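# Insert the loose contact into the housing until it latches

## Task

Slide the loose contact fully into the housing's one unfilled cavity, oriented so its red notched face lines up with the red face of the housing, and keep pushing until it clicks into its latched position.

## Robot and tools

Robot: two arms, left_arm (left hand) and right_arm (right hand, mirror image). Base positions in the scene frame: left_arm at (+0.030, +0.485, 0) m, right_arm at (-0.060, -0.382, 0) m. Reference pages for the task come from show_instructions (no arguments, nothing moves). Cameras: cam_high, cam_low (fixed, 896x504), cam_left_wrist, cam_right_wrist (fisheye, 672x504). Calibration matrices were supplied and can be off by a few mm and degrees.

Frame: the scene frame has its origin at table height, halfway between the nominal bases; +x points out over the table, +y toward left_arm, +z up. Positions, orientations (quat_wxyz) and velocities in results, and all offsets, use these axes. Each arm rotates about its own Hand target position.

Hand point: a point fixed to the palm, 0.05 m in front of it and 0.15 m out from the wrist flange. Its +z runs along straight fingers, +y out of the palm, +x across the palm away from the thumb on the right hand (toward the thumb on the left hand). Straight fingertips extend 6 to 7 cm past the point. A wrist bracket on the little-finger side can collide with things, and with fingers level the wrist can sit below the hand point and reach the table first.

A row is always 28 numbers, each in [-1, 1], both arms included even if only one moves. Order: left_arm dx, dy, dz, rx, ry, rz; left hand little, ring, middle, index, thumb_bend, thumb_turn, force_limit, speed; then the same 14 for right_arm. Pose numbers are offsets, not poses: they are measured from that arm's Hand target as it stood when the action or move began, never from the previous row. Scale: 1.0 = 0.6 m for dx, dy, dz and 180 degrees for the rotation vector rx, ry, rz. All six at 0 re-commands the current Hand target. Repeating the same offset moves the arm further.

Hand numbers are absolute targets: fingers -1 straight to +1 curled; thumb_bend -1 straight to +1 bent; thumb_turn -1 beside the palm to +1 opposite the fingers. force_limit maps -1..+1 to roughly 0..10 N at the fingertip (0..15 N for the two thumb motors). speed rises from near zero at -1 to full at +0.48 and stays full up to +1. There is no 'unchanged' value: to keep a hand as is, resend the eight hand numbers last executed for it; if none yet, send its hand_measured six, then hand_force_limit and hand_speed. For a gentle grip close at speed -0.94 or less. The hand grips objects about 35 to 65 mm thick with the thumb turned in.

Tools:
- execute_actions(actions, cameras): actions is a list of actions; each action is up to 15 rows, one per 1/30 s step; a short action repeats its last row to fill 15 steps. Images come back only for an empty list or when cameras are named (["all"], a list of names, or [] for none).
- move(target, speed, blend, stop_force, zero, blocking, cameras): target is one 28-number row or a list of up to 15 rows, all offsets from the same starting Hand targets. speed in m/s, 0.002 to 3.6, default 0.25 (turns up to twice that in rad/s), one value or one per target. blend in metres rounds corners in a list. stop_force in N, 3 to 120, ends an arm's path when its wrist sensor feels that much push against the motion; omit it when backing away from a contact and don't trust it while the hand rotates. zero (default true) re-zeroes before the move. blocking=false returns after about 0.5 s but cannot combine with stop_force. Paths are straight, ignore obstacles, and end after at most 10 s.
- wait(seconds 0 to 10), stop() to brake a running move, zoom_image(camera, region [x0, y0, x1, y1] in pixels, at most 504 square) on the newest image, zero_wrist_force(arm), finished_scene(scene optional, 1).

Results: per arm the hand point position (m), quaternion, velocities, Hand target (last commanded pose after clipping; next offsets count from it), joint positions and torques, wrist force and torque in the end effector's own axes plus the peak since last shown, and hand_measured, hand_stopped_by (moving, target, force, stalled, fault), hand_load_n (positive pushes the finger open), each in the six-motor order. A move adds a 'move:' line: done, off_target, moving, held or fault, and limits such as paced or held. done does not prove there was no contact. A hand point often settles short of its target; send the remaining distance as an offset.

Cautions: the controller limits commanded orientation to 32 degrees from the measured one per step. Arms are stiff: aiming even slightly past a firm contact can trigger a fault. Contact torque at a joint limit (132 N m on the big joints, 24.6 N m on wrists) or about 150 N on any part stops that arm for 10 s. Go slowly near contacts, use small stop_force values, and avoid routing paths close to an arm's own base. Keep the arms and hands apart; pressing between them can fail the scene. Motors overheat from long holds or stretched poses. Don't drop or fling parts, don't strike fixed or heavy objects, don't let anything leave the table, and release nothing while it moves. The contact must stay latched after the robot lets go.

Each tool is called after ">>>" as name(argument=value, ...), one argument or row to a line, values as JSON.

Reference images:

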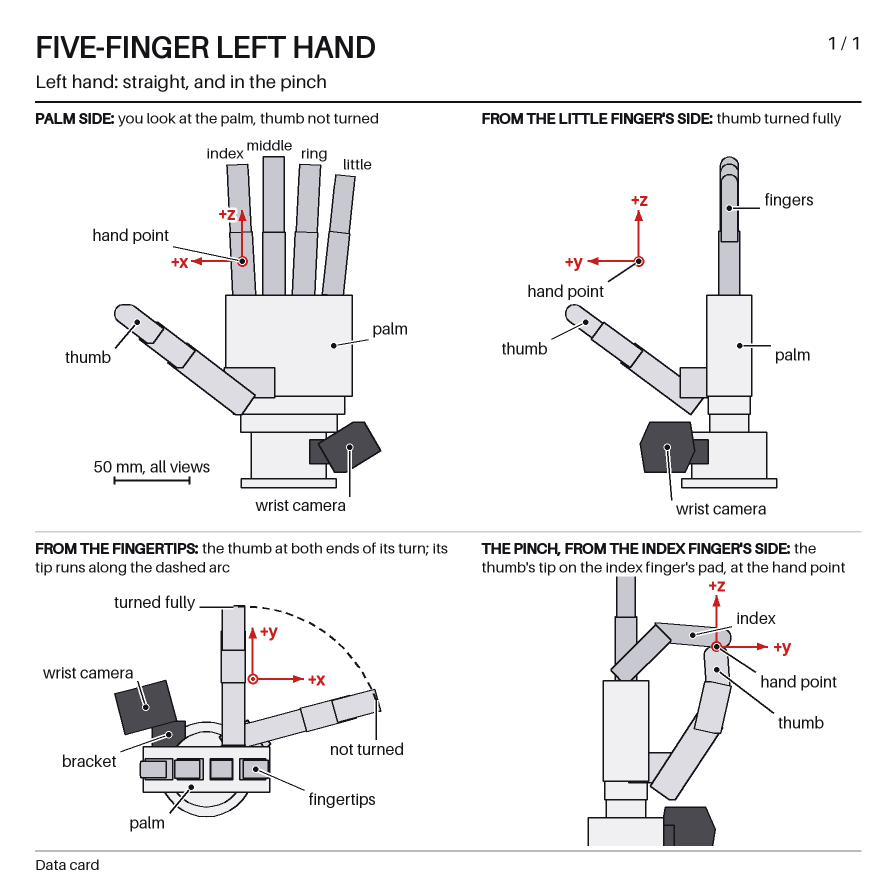

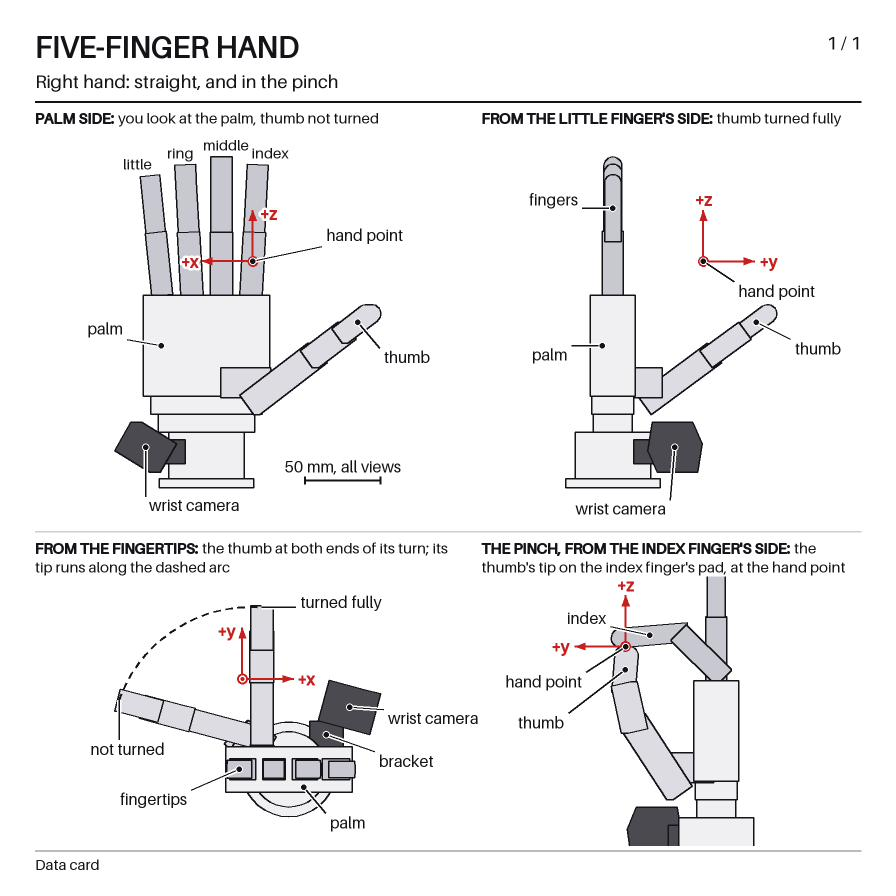

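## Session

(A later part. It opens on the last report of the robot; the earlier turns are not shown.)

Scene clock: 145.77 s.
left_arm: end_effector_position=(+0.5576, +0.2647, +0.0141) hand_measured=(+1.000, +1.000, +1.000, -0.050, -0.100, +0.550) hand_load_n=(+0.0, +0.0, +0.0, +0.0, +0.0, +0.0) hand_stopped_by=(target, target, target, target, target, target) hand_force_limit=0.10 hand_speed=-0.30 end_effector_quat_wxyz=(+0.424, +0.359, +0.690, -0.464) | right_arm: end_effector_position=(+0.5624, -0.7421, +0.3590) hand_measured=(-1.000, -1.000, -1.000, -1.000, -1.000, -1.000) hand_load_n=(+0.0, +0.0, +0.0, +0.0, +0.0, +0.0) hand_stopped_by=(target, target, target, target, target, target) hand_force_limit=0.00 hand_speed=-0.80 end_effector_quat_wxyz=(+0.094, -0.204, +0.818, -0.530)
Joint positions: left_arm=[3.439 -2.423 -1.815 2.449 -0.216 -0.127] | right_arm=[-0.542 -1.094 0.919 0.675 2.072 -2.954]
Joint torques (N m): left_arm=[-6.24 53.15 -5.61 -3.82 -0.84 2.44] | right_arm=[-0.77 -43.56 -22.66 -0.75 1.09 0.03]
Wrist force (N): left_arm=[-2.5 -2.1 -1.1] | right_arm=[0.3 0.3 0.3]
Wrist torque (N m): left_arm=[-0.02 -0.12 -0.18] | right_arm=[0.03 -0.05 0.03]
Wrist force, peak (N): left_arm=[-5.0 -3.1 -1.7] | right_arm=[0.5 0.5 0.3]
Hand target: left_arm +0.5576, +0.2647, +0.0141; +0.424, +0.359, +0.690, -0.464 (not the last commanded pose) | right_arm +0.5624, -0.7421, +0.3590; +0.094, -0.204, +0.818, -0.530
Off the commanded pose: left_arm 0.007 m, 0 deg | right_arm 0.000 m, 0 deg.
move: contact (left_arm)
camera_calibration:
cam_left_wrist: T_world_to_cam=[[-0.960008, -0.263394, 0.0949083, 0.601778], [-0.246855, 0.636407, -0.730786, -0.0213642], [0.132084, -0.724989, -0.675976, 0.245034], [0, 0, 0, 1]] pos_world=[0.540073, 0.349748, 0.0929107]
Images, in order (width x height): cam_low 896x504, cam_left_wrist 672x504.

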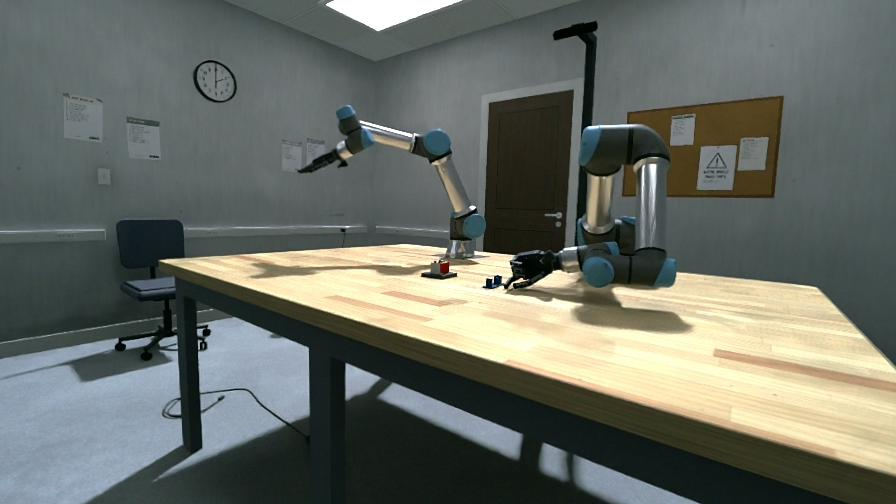

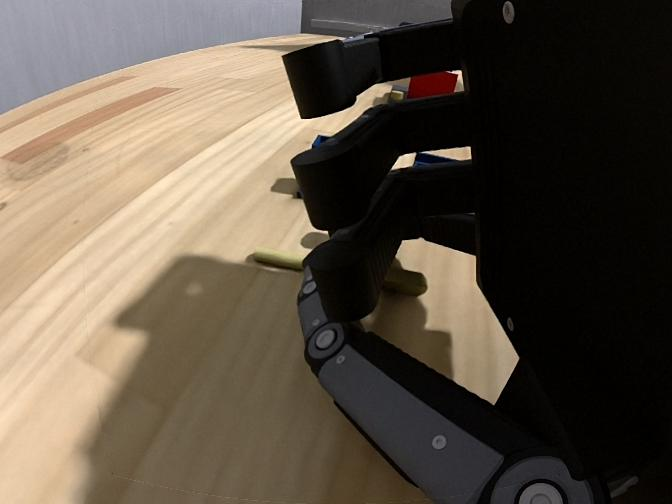

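>>> move(
  target=[0, 0, 0.001, 0,0,0, 1, 1, 1, 0.06, -0.1, 0.55, 0.1, -0.5, 0,0,0,0,0,0, -1,-1,-1,-1,-1,-1, 0, -0.8],
  speed=0.01,
)

>>> move(
  target=[0, 0, -0.01, 0,0,0, 1, 1, 1, 0.06, -0.1, 0.55, 0.1, -0.5, 0,0,0,0,0,0, -1,-1,-1,-1,-1,-1, 0, -0.8],
  speed=0.006,
  stop_force=3,
  cameras=["cam_left_wrist","cam_low"],
)

>>> zoom_image(
  camera="cam_low",
  region=[490, 255, 530, 300],
)

>>> zoom_image(
  camera="cam_left_wrist",
  region=[200, 160, 440, 380],
)

Scene clock: 147.17 s.
left_arm: end_effector_position=(+0.5576, +0.2647, +0.0146) hand_measured=(+1.000, +1.000, +1.000, +0.060, -0.100, +0.550) hand_load_n=(+0.0, +0.0, +0.0, +0.0, +0.0, +0.0) hand_stopped_by=(target, target, target, target, target, target) hand_force_limit=0.10 hand_speed=-0.50 end_effector_quat_wxyz=(+0.424, +0.359, +0.690, -0.464) | right_arm: end_effector_position=(+0.5624, -0.7421, +0.3590) hand_measured=(-1.000, -1.000, -1.000, -1.000, -1.000, -1.000) hand_load_n=(+0.0, +0.0, +0.0, +0.0, +0.0, +0.0) hand_stopped_by=(target, target, target, target, target, target) hand_force_limit=0.00 hand_speed=-0.80 end_effector_quat_wxyz=(+0.094, -0.204, +0.818, -0.530)
Joint positions: left_arm=[3.439 -2.422 -1.815 2.448 -0.216 -0.127] | right_arm=[-0.542 -1.094 0.919 0.675 2.072 -2.954]
Joint torques (N m): left_arm=[-7.02 54.92 -5.56 -3.93 2.92 2.3] | right_arm=[-1.32 -43.39 -22.35 -0.75 0.96 0.03]
Wrist force (N): left_arm=[-0.3 0.2 -0.2] | right_arm=[0.4 0.4 0.3]
Wrist torque (N m): left_arm=[0.01 -0.04 -0.20] | right_arm=[0.04 -0.07 0.04]
Wrist force, peak (N): left_arm=[-3.2 -2.2 -1.1] | right_arm=[0.4 0.6 0.4]
Hand target: left_arm +0.5576, +0.2647, +0.0147; +0.424, +0.359, +0.690, -0.464 | right_arm +0.5624, -0.7421, +0.3590; +0.094, -0.204, +0.818, -0.530
Off the commanded pose: left_arm 0.000 m, 0 deg | right_arm 0.000 m, 0 deg.
move: done

Scene clock: 148.63 s.
left_arm: end_effector_position=(+0.5575, +0.2647, +0.0134) hand_measured=(+1.000, +1.000, +1.000, +0.060, -0.100, +0.550) hand_load_n=(+0.0, +0.0, +0.0, +0.0, +0.0, +0.0) hand_stopped_by=(target, target, target, target, target, target) hand_force_limit=0.10 hand_speed=-0.50 end_effector_quat_wxyz=(+0.424, +0.359, +0.690, -0.464) | right_arm: end_effector_position=(+0.5624, -0.7421, +0.3590) hand_measured=(-1.000, -1.000, -1.000, -1.000, -1.000, -1.000) hand_load_n=(+0.0, +0.0, +0.0, +0.0, +0.0, +0.0) hand_stopped_by=(target, target, target, target, target, target) hand_force_limit=0.00 hand_speed=-0.80 end_effector_quat_wxyz=(+0.094, -0.204, +0.818, -0.530)
Joint positions: left_arm=[3.439 -2.425 -1.815 2.451 -0.216 -0.127] | right_arm=[-0.542 -1.094 0.919 0.675 2.072 -2.954]
Joint torques (N m): left_arm=[-6.47 53.74 -5.28 -3.83 -0.42 0.15] | right_arm=[-1.44 -43.82 -22.25 -0.72 0.94 0]
Wrist force (N): left_arm=[-2.8 -2.0 -0.8] | right_arm=[0.3 0.2 0.2]
Wrist torque (N m): left_arm=[-0.09 -0.05 -0.19] | right_arm=[0.02 -0.05 0.02]
Wrist force, peak (N): left_arm=[-4.1 -3.2 -1.2] | right_arm=[0.4 0.3 0.4]
Hand target: left_arm +0.5575, +0.2647, +0.0133; +0.424, +0.359, +0.690, -0.464 (not the last commanded pose) | right_arm +0.5624, -0.7421, +0.3590; +0.094, -0.204, +0.818, -0.530
Off the commanded pose: left_arm 0.005 m, 0 deg | right_arm 0.000 m, 0 deg.
move: contact (left_arm)
camera_calibration:
cam_left_wrist: T_world_to_cam=[[-0.960003, -0.263333, 0.0951289, 0.601714], [-0.246981, 0.636408, -0.730743, -0.0219101], [0.131888, -0.72501, -0.675992, 0.244621], [0, 0, 0, 1]] pos_world=[0.539974, 0.349748, 0.0921106]
Images, in order (width x height): cam_low 896x504, cam_left_wrist 672x504.

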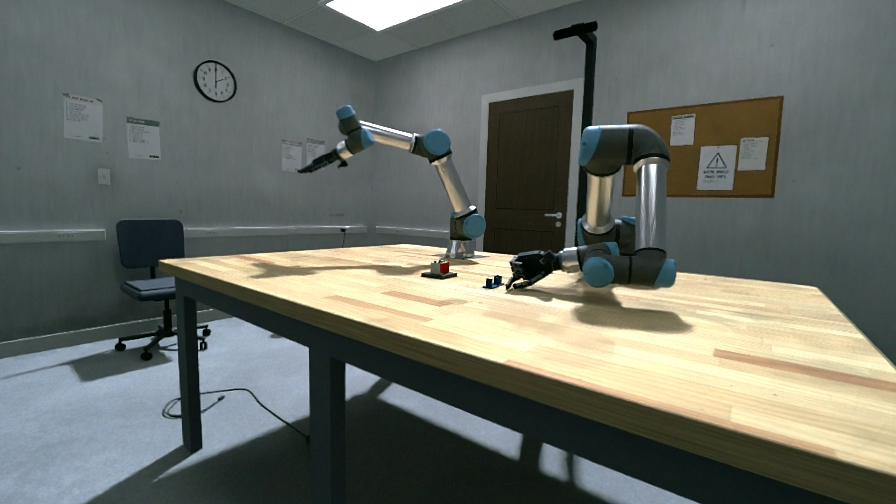

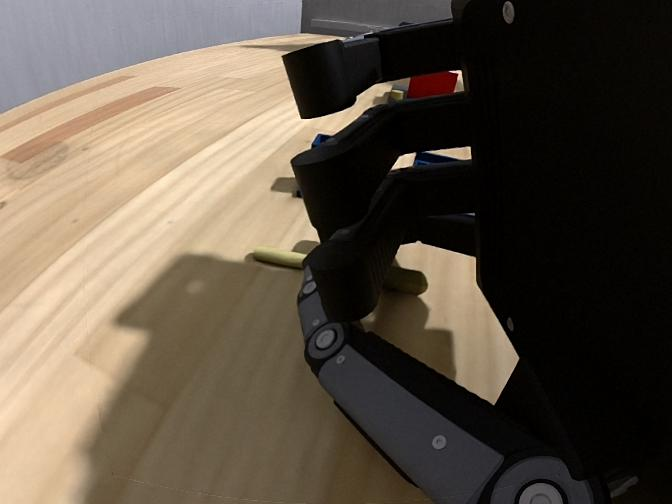

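Scaled by 11.200 from the camera's 896x504 image, which has a finer 1280x720 frame.

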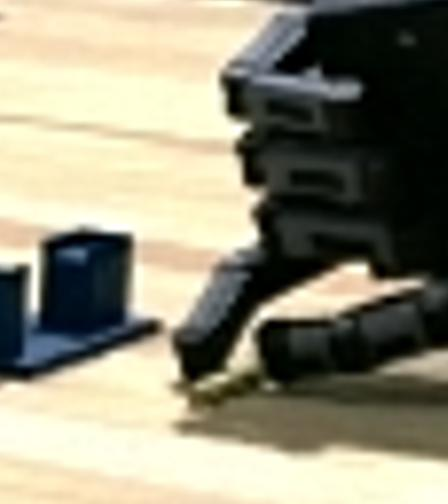

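Scaled by 2.100 from the camera's 672x504 image, which has a finer 960x720 frame.

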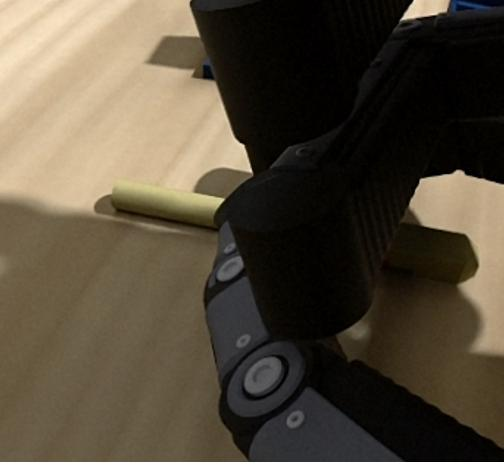

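>>> move(
  target=[0, 0, 0, 0,0,0, 1, 1, 1, 0.6, -0.1, 0.55, 0.1, -0.9, 0,0,0,0,0,0, -1,-1,-1,-1,-1,-1, 0, -0.8],
  cameras=["cam_left_wrist","cam_low"],
)

>>> zoom_image(
  camera="cam_low",
  region=[490, 255, 530, 300],
)

>>> zoom_image(
  camera="cam_left_wrist",
  region=[200, 160, 440, 380],
)

Scene clock: 149.67 s.
left_arm: end_effector_position=(+0.5575, +0.2647, +0.0133) hand_measured=(+1.000, +1.000, +1.000, +0.188, -0.100, +0.550) hand_load_n=(+0.0, +0.0, +0.0, +6.0, +2.0, +0.5) hand_stopped_by=(target, target, target, force, target, target) hand_force_limit=0.10 hand_speed=-0.90 end_effector_quat_wxyz=(+0.424, +0.359, +0.690, -0.464) | right_arm: end_effector_position=(+0.5624, -0.7421, +0.3590) hand_measured=(-1.000, -1.000, -1.000, -1.000, -1.000, -1.000) hand_load_n=(+0.0, +0.0, +0.0, +0.0, +0.0, +0.0) hand_stopped_by=(target, target, target, target, target, target) hand_force_limit=0.00 hand_speed=-0.80 end_effector_quat_wxyz=(+0.094, -0.204, +0.818, -0.530)
Joint positions: left_arm=[3.439 -2.425 -1.815 2.451 -0.216 -0.127] | right_arm=[-0.542 -1.094 0.919 0.675 2.072 -2.954]
Joint torques (N m): left_arm=[-6.33 52.54 -5.11 -3.64 1.21 -2.17] | right_arm=[-0.93 -43.69 -22.37 -0.73 1.06 -0.04]
Wrist force (N): left_arm=[-3.9 -2.5 -0.1] | right_arm=[0.2 0.2 0.0]
Wrist torque (N m): left_arm=[-0.11 -0.02 -0.19] | right_arm=[0.04 -0.03 0.02]
Wrist force, peak (N): left_arm=[-3.9 -2.5 -0.1] | right_arm=[0.3 0.4 0.3]
Hand target: left_arm +0.5575, +0.2647, +0.0133; +0.424, +0.359, +0.690, -0.464 | right_arm +0.5624, -0.7421, +0.3590; +0.094, -0.204, +0.818, -0.530
Off the commanded pose: left_arm 0.000 m, 0 deg | right_arm 0.000 m, 0 deg.
move: done
camera_calibration:
cam_left_wrist: T_world_to_cam=[[-0.96001, -0.263315, 0.0951077, 0.601714], [-0.246953, 0.636416, -0.730745, -0.0219276], [0.131888, -0.72501, -0.675993, 0.244621], [0, 0, 0, 1]] pos_world=[0.539974, 0.349748, 0.0921106]
Images, in order (width x height): cam_low 896x504, cam_left_wrist 672x504.

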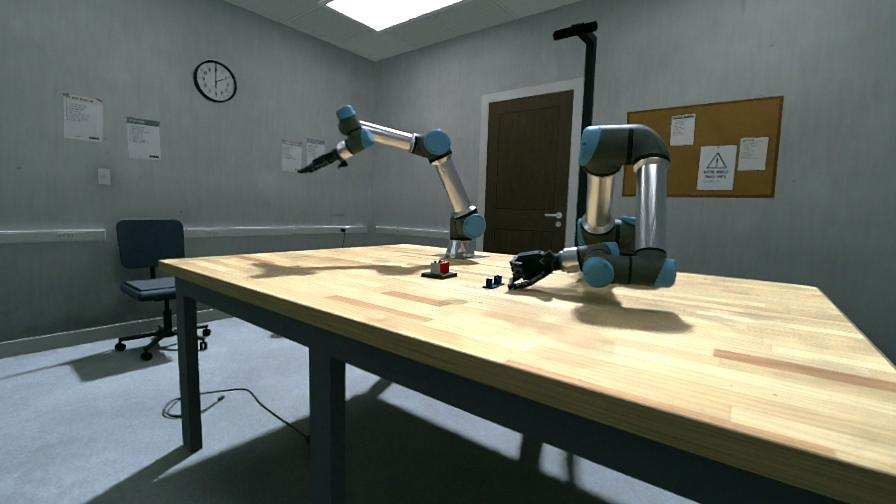

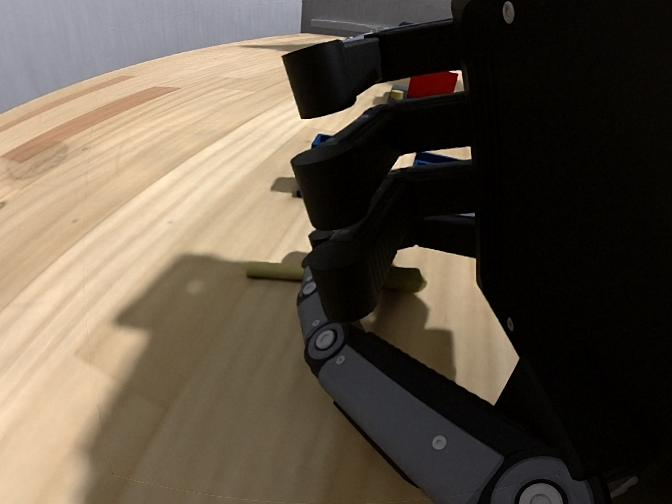

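Scaled by 11.200 from the camera's 896x504 image, which has a finer 1280x720 frame.

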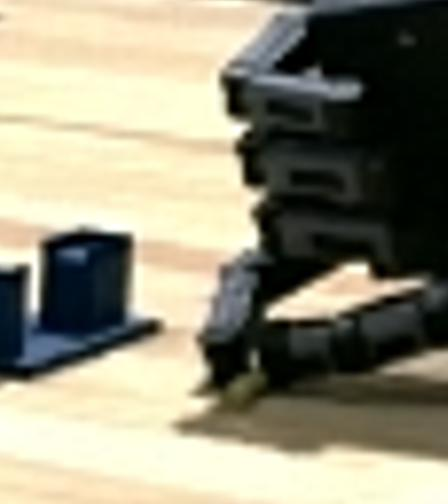

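Scaled by 2.100 from the camera's 672x504 image, which has a finer 960x720 frame.

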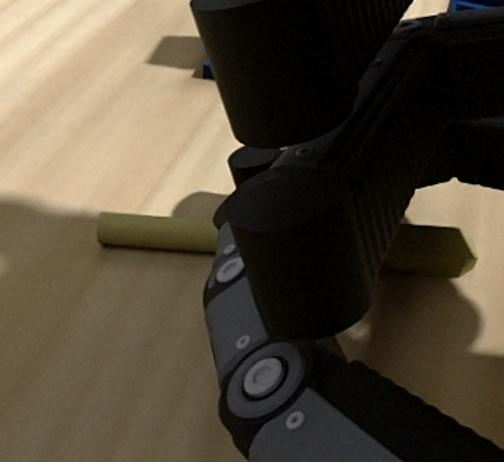

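>>> move(
  target=[0, 0, 0.03, 0,0,0, 1, 1, 1, 0.6, -0.1, 0.55, 0.1, -0.9, 0,0,0,0,0,0, -1,-1,-1,-1,-1,-1, 0, -0.8],
  speed=0.02,
  cameras=["cam_left_wrist","cam_low"],
)

>>> zoom_image(
  camera="cam_low",
  region=[490, 255, 530, 300],
)

>>> zoom_image(
  camera="cam_left_wrist",
  region=[200, 160, 440, 380],
)

Scene clock: 151.20 s.
left_arm: end_effector_position=(+0.5575, +0.2647, +0.0312) hand_measured=(+1.000, +1.000, +1.000, +0.188, -0.100, +0.550) hand_load_n=(+0.0, +0.0, +0.0, +0.0, +0.0, +0.0) hand_stopped_by=(target, target, target, force, target, target) hand_force_limit=0.10 hand_speed=-0.90 end_effector_quat_wxyz=(+0.424, +0.359, +0.690, -0.464) | right_arm: end_effector_position=(+0.5624, -0.7421, +0.3590) hand_measured=(-1.000, -1.000, -1.000, -1.000, -1.000, -1.000) hand_load_n=(+0.0, +0.0, +0.0, +0.0, +0.0, +0.0) hand_stopped_by=(target, target, target, target, target, target) hand_force_limit=0.00 hand_speed=-0.80 end_effector_quat_wxyz=(+0.094, -0.204, +0.818, -0.530)
Joint positions: left_arm=[3.439 -2.386 -1.822 2.419 -0.216 -0.127] | right_arm=[-0.542 -1.094 0.919 0.675 2.072 -2.954]
Joint torques (N m): left_arm=[-5.36 55.96 -6.03 -4.09 2.57 3.02] | right_arm=[-0.61 -44.35 -21.88 -0.86 0.97 0.09]
Wrist force (N): left_arm=[-0.3 0.0 -0.6] | right_arm=[0.1 0.1 0.3]
Wrist torque (N m): left_arm=[0.01 -0.05 -0.20] | right_arm=[0.00 -0.03 0.01]
Wrist force, peak (N): left_arm=[-4.0 -2.8 -0.2] | right_arm=[0.2 0.4 0.4]
Hand target: left_arm +0.5575, +0.2647, +0.0313; +0.424, +0.359, +0.690, -0.464 | right_arm +0.5624, -0.7421, +0.3590; +0.094, -0.204, +0.818, -0.530
Off the commanded pose: left_arm 0.000 m, 0 deg | right_arm 0.000 m, 0 deg.
move: done
camera_calibration:
cam_left_wrist: T_world_to_cam=[[-0.959945, -0.263445, 0.0954035, 0.599989], [-0.247258, 0.636346, -0.730703, -0.00866324], [0.13179, -0.725024, -0.675996, 0.256779], [0, 0, 0, 1]] pos_world=[0.539974, 0.349748, 0.11001]
Images, in order (width x height): cam_low 896x504, cam_left_wrist 672x504.

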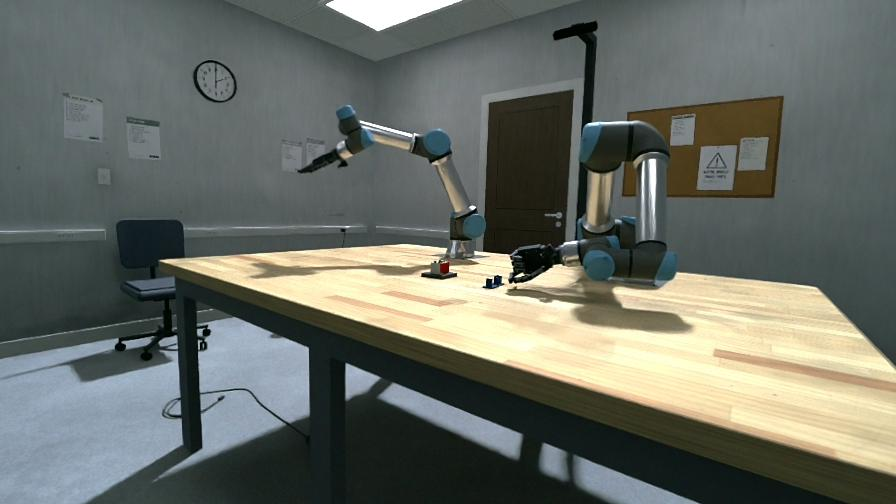

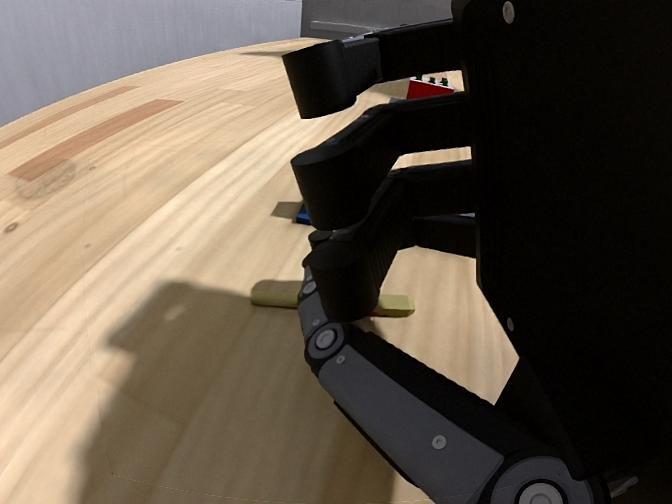

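Scaled by 11.200 from the camera's 896x504 image, which has a finer 1280x720 frame.

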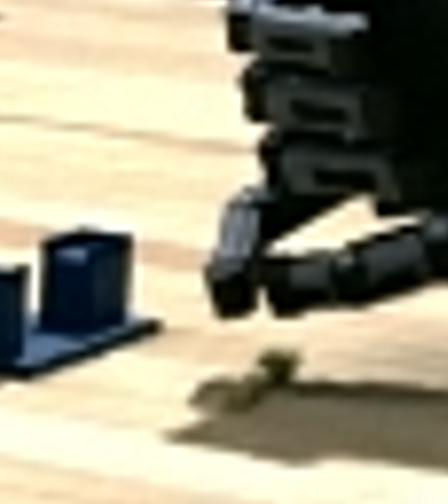

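Scaled by 2.100 from the camera's 672x504 image, which has a finer 960x720 frame.

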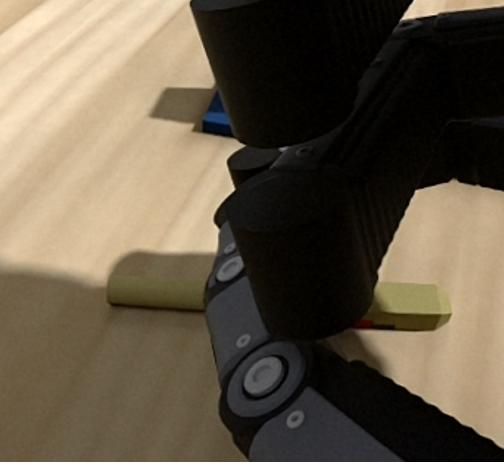

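>>> move(
  target=[
    [0, 0, 0.03, 0,0,0, 1, 1, 1, -0.05, -0.1, 0.42, 0.1, -0.3, 0,0,0,0,0,0, -1,-1,-1,-1,-1,-1, 0, -0.8],
    [-0.0012, 0.016, 0.02, 0,0,0, 1, 1, 1, -0.05, -0.1, 0.42, 0.1, -0.3, 0,0,0,0,0,0, -1,-1,-1,-1,-1,-1, 0, -0.8],
    [-0.0012, 0.016, -0.02, 0,0,0, 1, 1, 1, -0.05, -0.1, 0.42, 0.1, -0.3, 0,0,0,0,0,0, -1,-1,-1,-1,-1,-1, 0, -0.8],
  ],
  speed=0.06,
  cameras=["cam_left_wrist","cam_low"],
)

>>> zoom_image(
  camera="cam_low",
  region=[490, 255, 530, 300],
)

>>> zoom_image(
  camera="cam_left_wrist",
  region=[200, 160, 440, 380],
)

Scene clock: 155.00 s.
left_arm: end_effector_position=(+0.5568, +0.2744, +0.0194) hand_measured=(+1.000, +1.000, +1.000, -0.050, -0.100, +0.420) hand_load_n=(+0.0, +0.0, +0.0, +0.0, +0.0, +0.0) hand_stopped_by=(target, target, target, target, target, target) hand_force_limit=0.10 hand_speed=-0.30 end_effector_quat_wxyz=(+0.424, +0.359, +0.690, -0.464) | right_arm: end_effector_position=(+0.5624, -0.7421, +0.3590) hand_measured=(-1.000, -1.000, -1.000, -1.000, -1.000, -1.000) hand_load_n=(+0.0, +0.0, +0.0, +0.0, +0.0, +0.0) hand_stopped_by=(target, target, target, target, target, target) hand_force_limit=0.00 hand_speed=-0.80 end_effector_quat_wxyz=(+0.094, -0.204, +0.818, -0.530)
Joint positions: left_arm=[3.463 -2.429 -1.824 2.362 -0.222 -0.023] | right_arm=[-0.542 -1.094 0.919 0.675 2.072 -2.954]
Joint torques (N m): left_arm=[-7.97 26.74 19.02 -0.93 2.89 -2.68] | right_arm=[-1.48 -44.39 -22.58 -0.8 1.04 -0.01]
Wrist force (N): left_arm=[-0.4 -0.1 -0.3] | right_arm=[0.1 0.2 0.1]
Wrist torque (N m): left_arm=[-0.02 -0.03 -0.20] | right_arm=[0.02 -0.02 0.01]
Wrist force, peak (N): left_arm=[-0.9 -0.4 -0.3] | right_arm=[0.2 0.1 0.7]
Hand target: left_arm +0.5568, +0.2743, +0.0193; +0.424, +0.359, +0.690, -0.464 | right_arm +0.5624, -0.7421, +0.3590; +0.094, -0.204, +0.818, -0.530
Off the commanded pose: left_arm 0.000 m, 0 deg | right_arm 0.000 m, 0 deg.
move: done
camera_calibration:
cam_left_wrist: T_world_to_cam=[[-0.95997, -0.263466, 0.0950952, 0.602953], [-0.247051, 0.636417, -0.730711, -0.0237918], [0.131997, -0.724954, -0.676031, 0.255807], [0, 0, 0, 1]] pos_world=[0.539173, 0.359448, 0.0982108]
Images, in order (width x height): cam_low 896x504, cam_left_wrist 672x504.

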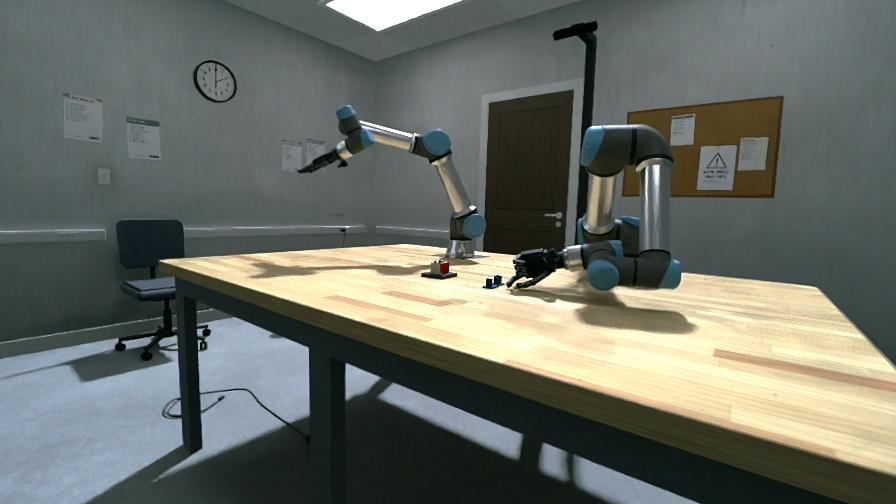

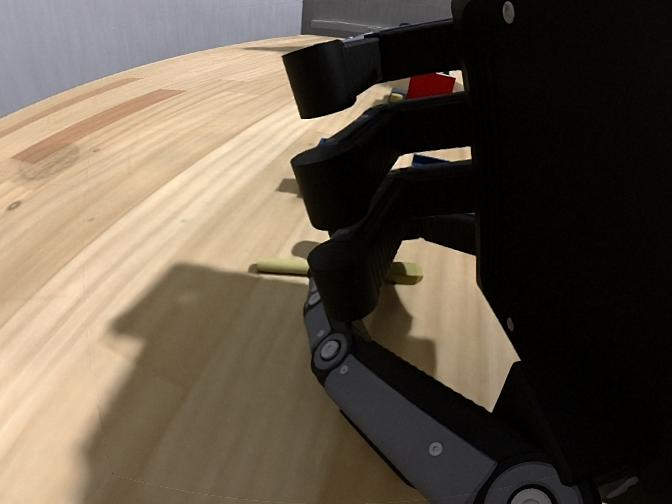

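Scaled by 11.200 from the camera's 896x504 image, which has a finer 1280x720 frame.

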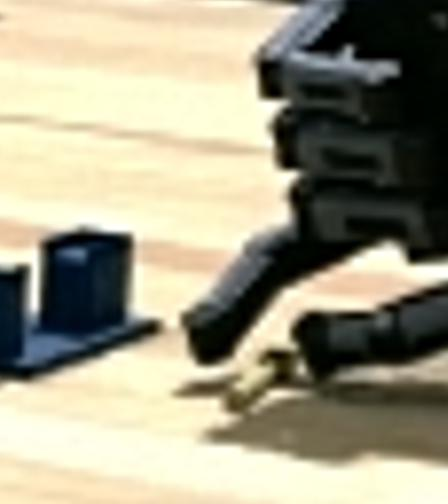

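Scaled by 2.100 from the camera's 672x504 image, which has a finer 960x720 frame.

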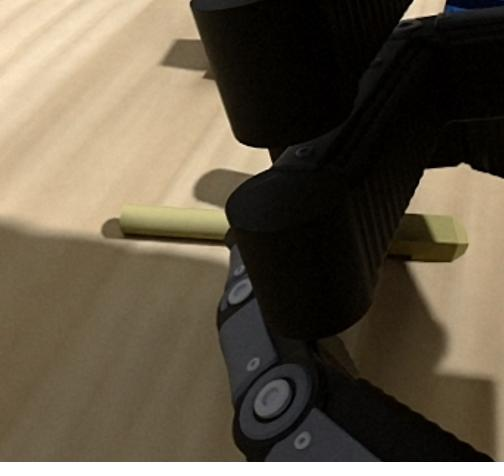

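>>> move(
  target=[0.0, -0.01, 0.0, 0,0,0, 1, 1, 1, -0.05, -0.1, 0.42, 0.1, -0.3, 0,0,0,0,0,0, -1,-1,-1,-1,-1,-1, 0, -0.8],
  speed=0.05,
)

>>> move(
  target=[0, 0, -0.022, 0,0,0, 1, 1, 1, -0.05, -0.1, 0.42, 0.1, -0.3, 0,0,0,0,0,0, -1,-1,-1,-1,-1,-1, 0, -0.8],
  speed=0.006,
  stop_force=3,
  cameras=["cam_left_wrist","cam_low"],
)

>>> zoom_image(
  camera="cam_low",
  region=[490, 255, 530, 300],
)

>>> zoom_image(
  camera="cam_left_wrist",
  region=[200, 160, 440, 380],
)

Scene clock: 156.70 s.
left_arm: end_effector_position=(+0.5568, +0.2683, +0.0194) hand_measured=(+1.000, +1.000, +1.000, -0.050, -0.100, +0.420) hand_load_n=(+0.0, +0.0, +0.0, +0.0, +0.0, +0.5) hand_stopped_by=(target, target, target, target, target, target) hand_force_limit=0.10 hand_speed=-0.30 end_effector_quat_wxyz=(+0.424, +0.359, +0.690, -0.464) | right_arm: end_effector_position=(+0.5624, -0.7421, +0.3590) hand_measured=(-1.000, -1.000, -1.000, -1.000, -1.000, -1.000) hand_load_n=(+0.0, +0.0, +0.0, +0.0, +0.0, +0.0) hand_stopped_by=(target, target, target, target, target, target) hand_force_limit=0.00 hand_speed=-0.80 end_effector_quat_wxyz=(+0.094, -0.204, +0.818, -0.530)
Joint positions: left_arm=[3.449 -2.419 -1.821 2.409 -0.218 -0.085] | right_arm=[-0.542 -1.094 0.919 0.675 2.072 -2.954]
Joint torques (N m): left_arm=[-10.24 54.23 15.73 -0.6 3.79 -2.68] | right_arm=[-0.98 -44.28 -22.41 -0.77 1.11 0.02]
Wrist force (N): left_arm=[-0.4 0.1 -0.5] | right_arm=[0.3 0.3 0.5]
Wrist torque (N m): left_arm=[0.01 -0.02 -0.20] | right_arm=[0.02 -0.05 0.03]
Wrist force, peak (N): left_arm=[-0.6 0.3 -0.2] | right_arm=[0.3 0.5 0.4]
Hand target: left_arm +0.5568, +0.2683, +0.0193; +0.424, +0.359, +0.690, -0.464 | right_arm +0.5624, -0.7421, +0.3590; +0.094, -0.204, +0.818, -0.530
Off the commanded pose: left_arm 0.000 m, 0 deg | right_arm 0.000 m, 0 deg.
move: done

Scene clock: 158.70 s.
left_arm: end_effector_position=(+0.5568, +0.2683, +0.0142) hand_measured=(+1.000, +1.000, +1.000, -0.050, -0.100, +0.420) hand_load_n=(+0.5, +0.0, +0.0, +0.0, -0.5, -0.5) hand_stopped_by=(target, target, target, target, target, target) hand_force_limit=0.10 hand_speed=-0.30 end_effector_quat_wxyz=(+0.424, +0.359, +0.690, -0.464) | right_arm: end_effector_position=(+0.5624, -0.7421, +0.3590) hand_measured=(-1.000, -1.000, -1.000, -1.000, -1.000, -1.000) hand_load_n=(+0.0, +0.0, +0.0, +0.0, +0.0, +0.0) hand_stopped_by=(target, target, target, target, target, target) hand_force_limit=0.00 hand_speed=-0.80 end_effector_quat_wxyz=(+0.094, -0.204, +0.818, -0.530)
Joint positions: left_arm=[3.449 -2.43 -1.819 2.419 -0.218 -0.085] | right_arm=[-0.542 -1.094 0.919 0.675 2.072 -2.954]
Joint torques (N m): left_arm=[-8.97 53.3 -4.92 -3.75 -0.54 -1.97] | right_arm=[-1.2 -44.05 -22.44 -0.73 1.06 0.04]
Wrist force (N): left_arm=[-2.6 -2.2 -1.5] | right_arm=[0.2 0.0 0.3]
Wrist torque (N m): left_arm=[-0.04 -0.07 -0.18] | right_arm=[-0.02 -0.03 0.00]
Wrist force, peak (N): left_arm=[-5.0 -2.9 -2.1] | right_arm=[0.3 0.5 0.4]
Hand target: left_arm +0.5568, +0.2683, +0.0142; +0.424, +0.359, +0.690, -0.464 (not the last commanded pose) | right_arm +0.5624, -0.7421, +0.3590; +0.094, -0.204, +0.818, -0.530
Off the commanded pose: left_arm 0.008 m, 0 deg | right_arm 0.000 m, 0 deg.
move: contact (left_arm)
camera_calibration:
cam_left_wrist: T_world_to_cam=[[-0.96003, -0.263261, 0.0950564, 0.60191], [-0.24687, 0.636384, -0.730801, -0.0238358], [0.131899, -0.725058, -0.675939, 0.24787], [0, 0, 0, 1]] pos_world=[0.539274, 0.353348, 0.0929104]
Images, in order (width x height): cam_low 896x504, cam_left_wrist 672x504.

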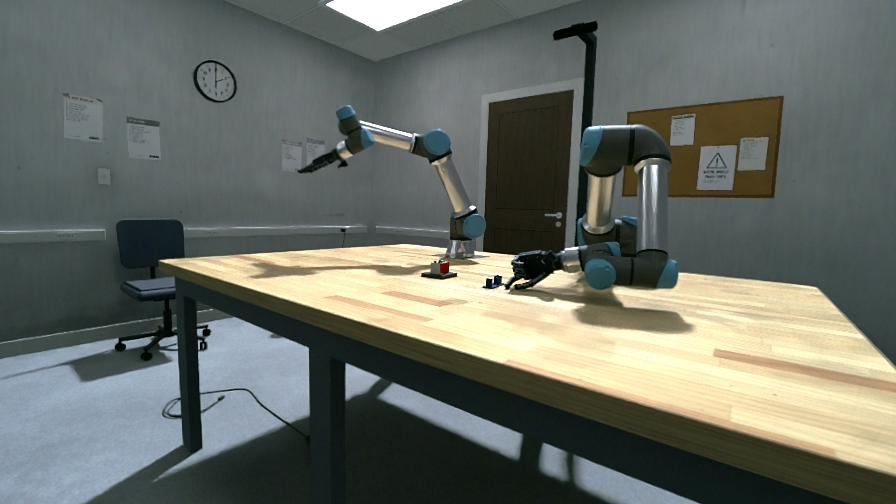

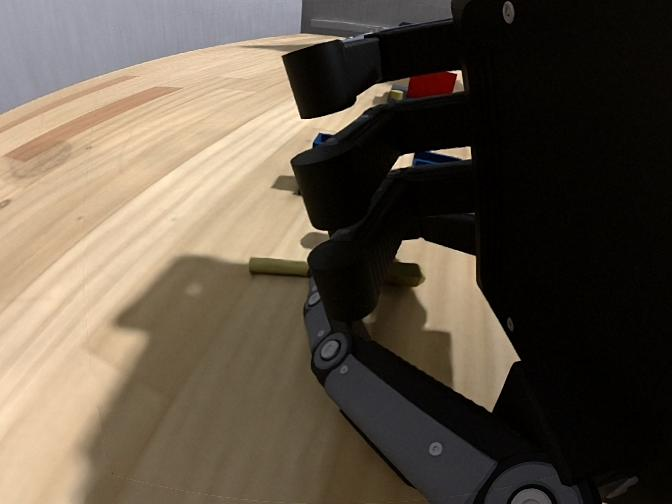

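Scaled by 11.200 from the camera's 896x504 image, which has a finer 1280x720 frame.

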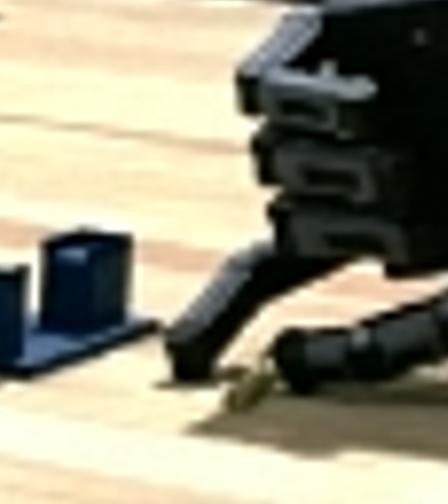

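Scaled by 2.100 from the camera's 672x504 image, which has a finer 960x720 frame.

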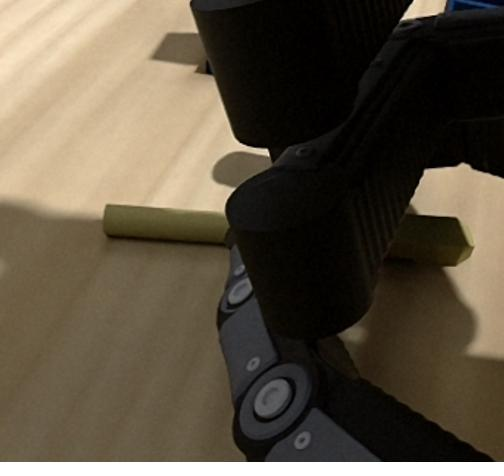

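>>> move(
  target=[0, 0, 0.001, 0,0,0, 1, 1, 1, 0.12, -0.1, 0.42, 0.1, -0.5, 0,0,0,0,0,0, -1,-1,-1,-1,-1,-1, 0, -0.8],
  speed=0.01,
)

>>> move(
  target=[0, 0, -0.013, 0,0,0, 1, 1, 1, 0.12, -0.1, 0.42, 0.1, -0.5, 0,0,0,0,0,0, -1,-1,-1,-1,-1,-1, 0, -0.8],
  speed=0.006,
  stop_force=3,
  cameras=["cam_left_wrist","cam_low"],
)

>>> zoom_image(
  camera="cam_low",
  region=[490, 255, 530, 300],
)

>>> zoom_image(
  camera="cam_left_wrist",
  region=[200, 160, 440, 380],
)

Scene clock: 159.83 s.
left_arm: end_effector_position=(+0.5568, +0.2683, +0.0147) hand_measured=(+1.000, +1.000, +1.000, +0.120, -0.100, +0.420) hand_load_n=(+0.0, +0.0, +0.0, +0.0, +0.0, +0.0) hand_stopped_by=(target, target, target, target, target, target) hand_force_limit=0.10 hand_speed=-0.50 end_effector_quat_wxyz=(+0.424, +0.359, +0.690, -0.464) | right_arm: end_effector_position=(+0.5624, -0.7421, +0.3590) hand_measured=(-1.000, -1.000, -1.000, -1.000, -1.000, -1.000) hand_load_n=(+0.0, +0.0, +0.0, +0.0, +0.0, +0.0) hand_stopped_by=(target, target, target, target, target, target) hand_force_limit=0.00 hand_speed=-0.80 end_effector_quat_wxyz=(+0.094, -0.204, +0.818, -0.530)
Joint positions: left_arm=[3.449 -2.429 -1.819 2.418 -0.218 -0.085] | right_arm=[-0.542 -1.094 0.919 0.675 2.072 -2.954]
Joint torques (N m): left_arm=[-8.32 54.47 -5.69 -4.02 1.59 -1.23] | right_arm=[-0.87 -43.74 -22.12 -0.78 1.07 0.1]
Wrist force (N): left_arm=[-0.3 0.2 -0.3] | right_arm=[0.0 0.2 0.2]
Wrist torque (N m): left_arm=[0.01 -0.03 -0.19] | right_arm=[0.02 -0.01 0.00]
Wrist force, peak (N): left_arm=[-2.8 -2.3 -1.5] | right_arm=[0.2 0.0 0.5]
Hand target: left_arm +0.5568, +0.2683, +0.0148; +0.424, +0.359, +0.690, -0.464 | right_arm +0.5624, -0.7421, +0.3590; +0.094, -0.204, +0.818, -0.530
Off the commanded pose: left_arm 0.000 m, 0 deg | right_arm 0.000 m, 0 deg.
move: done

Scene clock: 161.23 s.
left_arm: end_effector_position=(+0.5567, +0.2683, +0.0137) hand_measured=(+1.000, +1.000, +1.000, +0.120, -0.100, +0.420) hand_load_n=(+0.0, +0.0, +0.0, +0.0, -1.5, -2.0) hand_stopped_by=(target, target, target, target, target, target) hand_force_limit=0.10 hand_speed=-0.50 end_effector_quat_wxyz=(+0.424, +0.359, +0.690, -0.464) | right_arm: end_effector_position=(+0.5624, -0.7421, +0.3590) hand_measured=(-1.000, -1.000, -1.000, -1.000, -1.000, -1.000) hand_load_n=(+0.0, +0.0, +0.5, +0.0, +0.0, +0.0) hand_stopped_by=(target, target, target, target, target, target) hand_force_limit=0.00 hand_speed=-0.80 end_effector_quat_wxyz=(+0.094, -0.204, +0.818, -0.530)
Joint positions: left_arm=[3.449 -2.431 -1.819 2.419 -0.218 -0.085] | right_arm=[-0.542 -1.094 0.919 0.675 2.072 -2.954]
Joint torques (N m): left_arm=[-7.27 53.64 -7 -3.64 1.62 0.87] | right_arm=[-0.66 -43.81 -22.28 -0.76 1.13 0.03]
Wrist force (N): left_arm=[-2.9 -0.8 -1.6] | right_arm=[0.2 0.4 0.2]
Wrist torque (N m): left_arm=[-0.05 0.02 -0.18] | right_arm=[0.05 -0.03 0.02]
Wrist force, peak (N): left_arm=[-4.0 -2.1 -2.9] | right_arm=[0.1 0.5 0.4]
Hand target: left_arm +0.5567, +0.2683, +0.0137; +0.424, +0.359, +0.690, -0.464 (not the last commanded pose) | right_arm +0.5624, -0.7421, +0.3590; +0.094, -0.204, +0.818, -0.530
Off the commanded pose: left_arm 0.007 m, 0 deg | right_arm 0.000 m, 0 deg.
move: contact (left_arm)
camera_calibration:
cam_left_wrist: T_world_to_cam=[[-0.96001, -0.263227, 0.0953502, 0.601707], [-0.247057, 0.636319, -0.730795, -0.024054], [0.131692, -0.725127, -0.675905, 0.247759], [0, 0, 0, 1]] pos_world=[0.539074, 0.353348, 0.0925099]
Images, in order (width x height): cam_low 896x504, cam_left_wrist 672x504.

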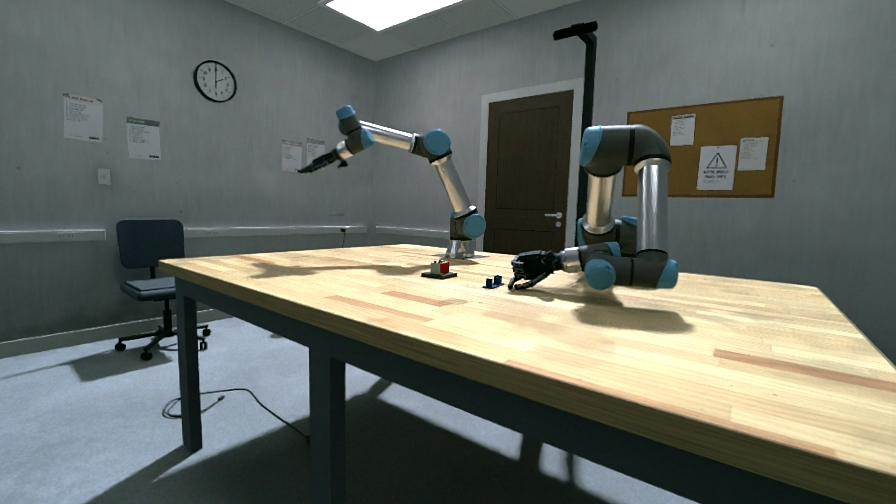

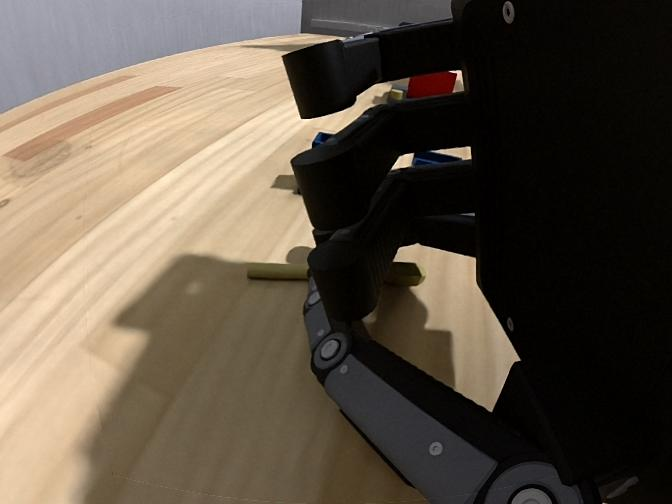

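Scaled by 11.200 from the camera's 896x504 image, which has a finer 1280x720 frame.

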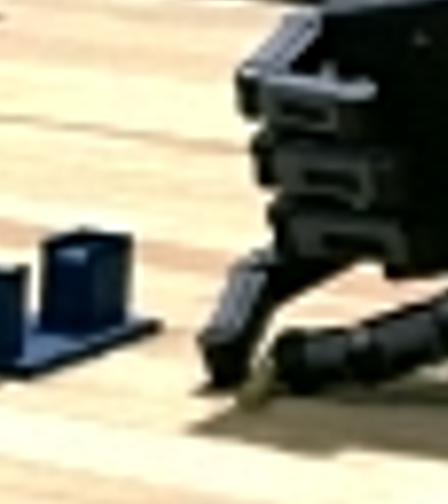

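Scaled by 2.100 from the camera's 672x504 image, which has a finer 960x720 frame.

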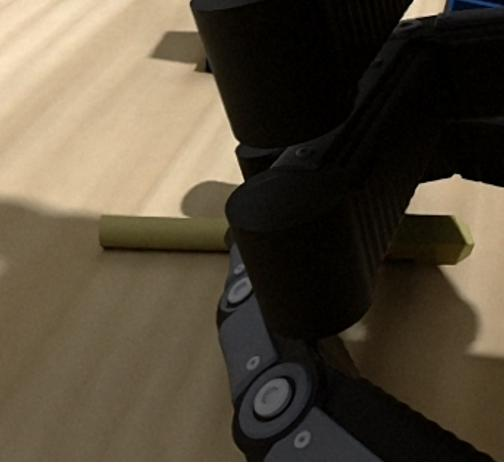

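>>> move(
  target=[0, 0, 0, 0,0,0, 1, 1, 1, 0.7, -0.1, 0.42, 0.1, -0.9, 0,0,0,0,0,0, -1,-1,-1,-1,-1,-1, 0, -0.8],
  cameras=["cam_left_wrist","cam_low"],
)

>>> zoom_image(
  camera="cam_low",
  region=[490, 255, 530, 300],
)

>>> zoom_image(
  camera="cam_left_wrist",
  region=[200, 160, 440, 380],
)

Scene clock: 161.97 s.
left_arm: end_effector_position=(+0.5567, +0.2683, +0.0137) hand_measured=(+1.000, +1.000, +1.000, +0.192, -0.100, +0.420) hand_load_n=(+0.0, +0.0, +0.0, +5.0, -0.5, -1.0) hand_stopped_by=(target, target, target, force, target, target) hand_force_limit=0.10 hand_speed=-0.90 end_effector_quat_wxyz=(+0.424, +0.359, +0.690, -0.464) | right_arm: end_effector_position=(+0.5624, -0.7421, +0.3590) hand_measured=(-1.000, -1.000, -1.000, -1.000, -1.000, -1.000) hand_load_n=(+0.0, +0.0, +0.0, +0.0, +0.0, -0.5) hand_stopped_by=(target, target, target, target, target, target) hand_force_limit=0.00 hand_speed=-0.80 end_effector_quat_wxyz=(+0.094, -0.204, +0.818, -0.530)
Joint positions: left_arm=[3.449 -2.431 -1.819 2.419 -0.218 -0.085] | right_arm=[-0.542 -1.094 0.919 0.675 2.072 -2.954]
Joint torques (N m): left_arm=[-7.77 50.34 -6.46 -3.05 0.72 1.03] | right_arm=[-1.18 -43.79 -22.29 -0.75 1.21 0.03]
Wrist force (N): left_arm=[-6.5 -3.7 -1.6] | right_arm=[0.2 0.0 0.4]
Wrist torque (N m): left_arm=[-0.11 -0.02 -0.16] | right_arm=[-0.02 -0.04 0.01]
Wrist force, peak (N): left_arm=[-6.7 -4.0 -1.6] | right_arm=[0.2 0.3 0.7]
Hand target: left_arm +0.5567, +0.2683, +0.0137; +0.424, +0.359, +0.690, -0.464 | right_arm +0.5624, -0.7421, +0.3590; +0.094, -0.204, +0.818, -0.530
Off the commanded pose: left_arm 0.000 m, 0 deg | right_arm 0.000 m, 0 deg.
move: done
camera_calibration:
cam_left_wrist: T_world_to_cam=[[-0.96001, -0.263227, 0.0953502, 0.601707], [-0.247057, 0.636319, -0.730795, -0.024054], [0.131692, -0.725127, -0.675905, 0.247759], [0, 0, 0, 1]] pos_world=[0.539074, 0.353348, 0.0925099]
Images, in order (width x height): cam_low 896x504, cam_left_wrist 672x504.

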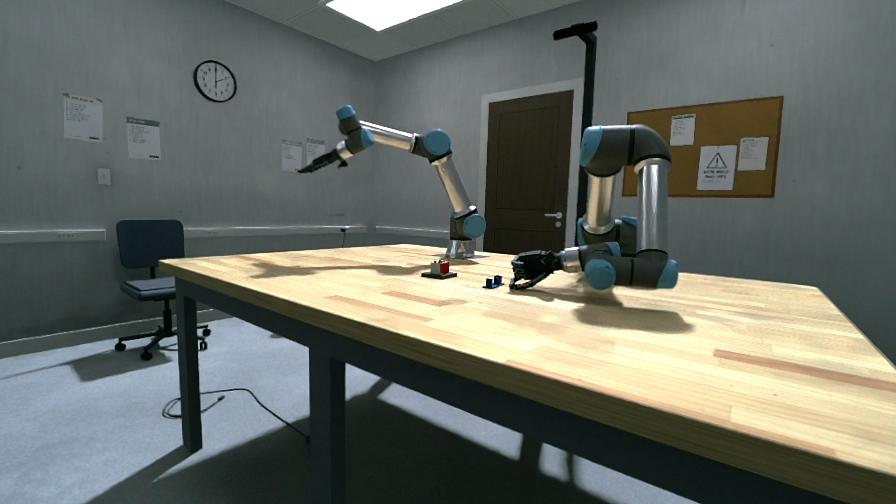

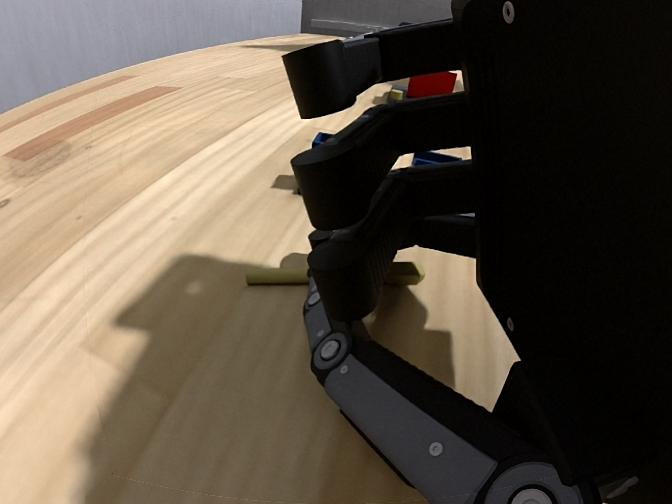

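Scaled by 11.200 from the camera's 896x504 image, which has a finer 1280x720 frame.

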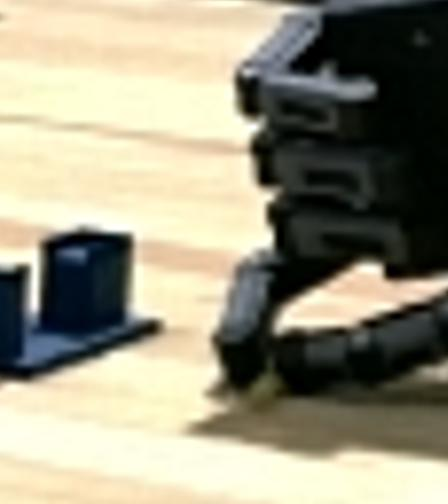

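Scaled by 2.100 from the camera's 672x504 image, which has a finer 960x720 frame.

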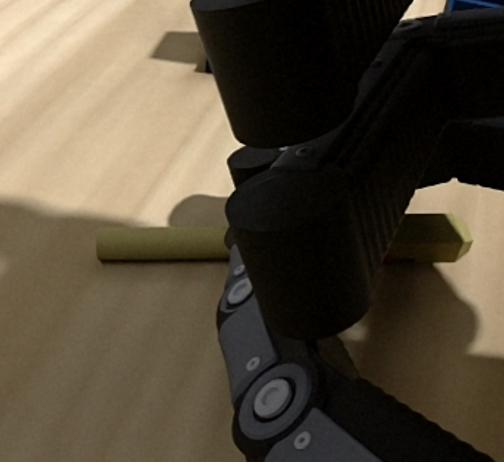

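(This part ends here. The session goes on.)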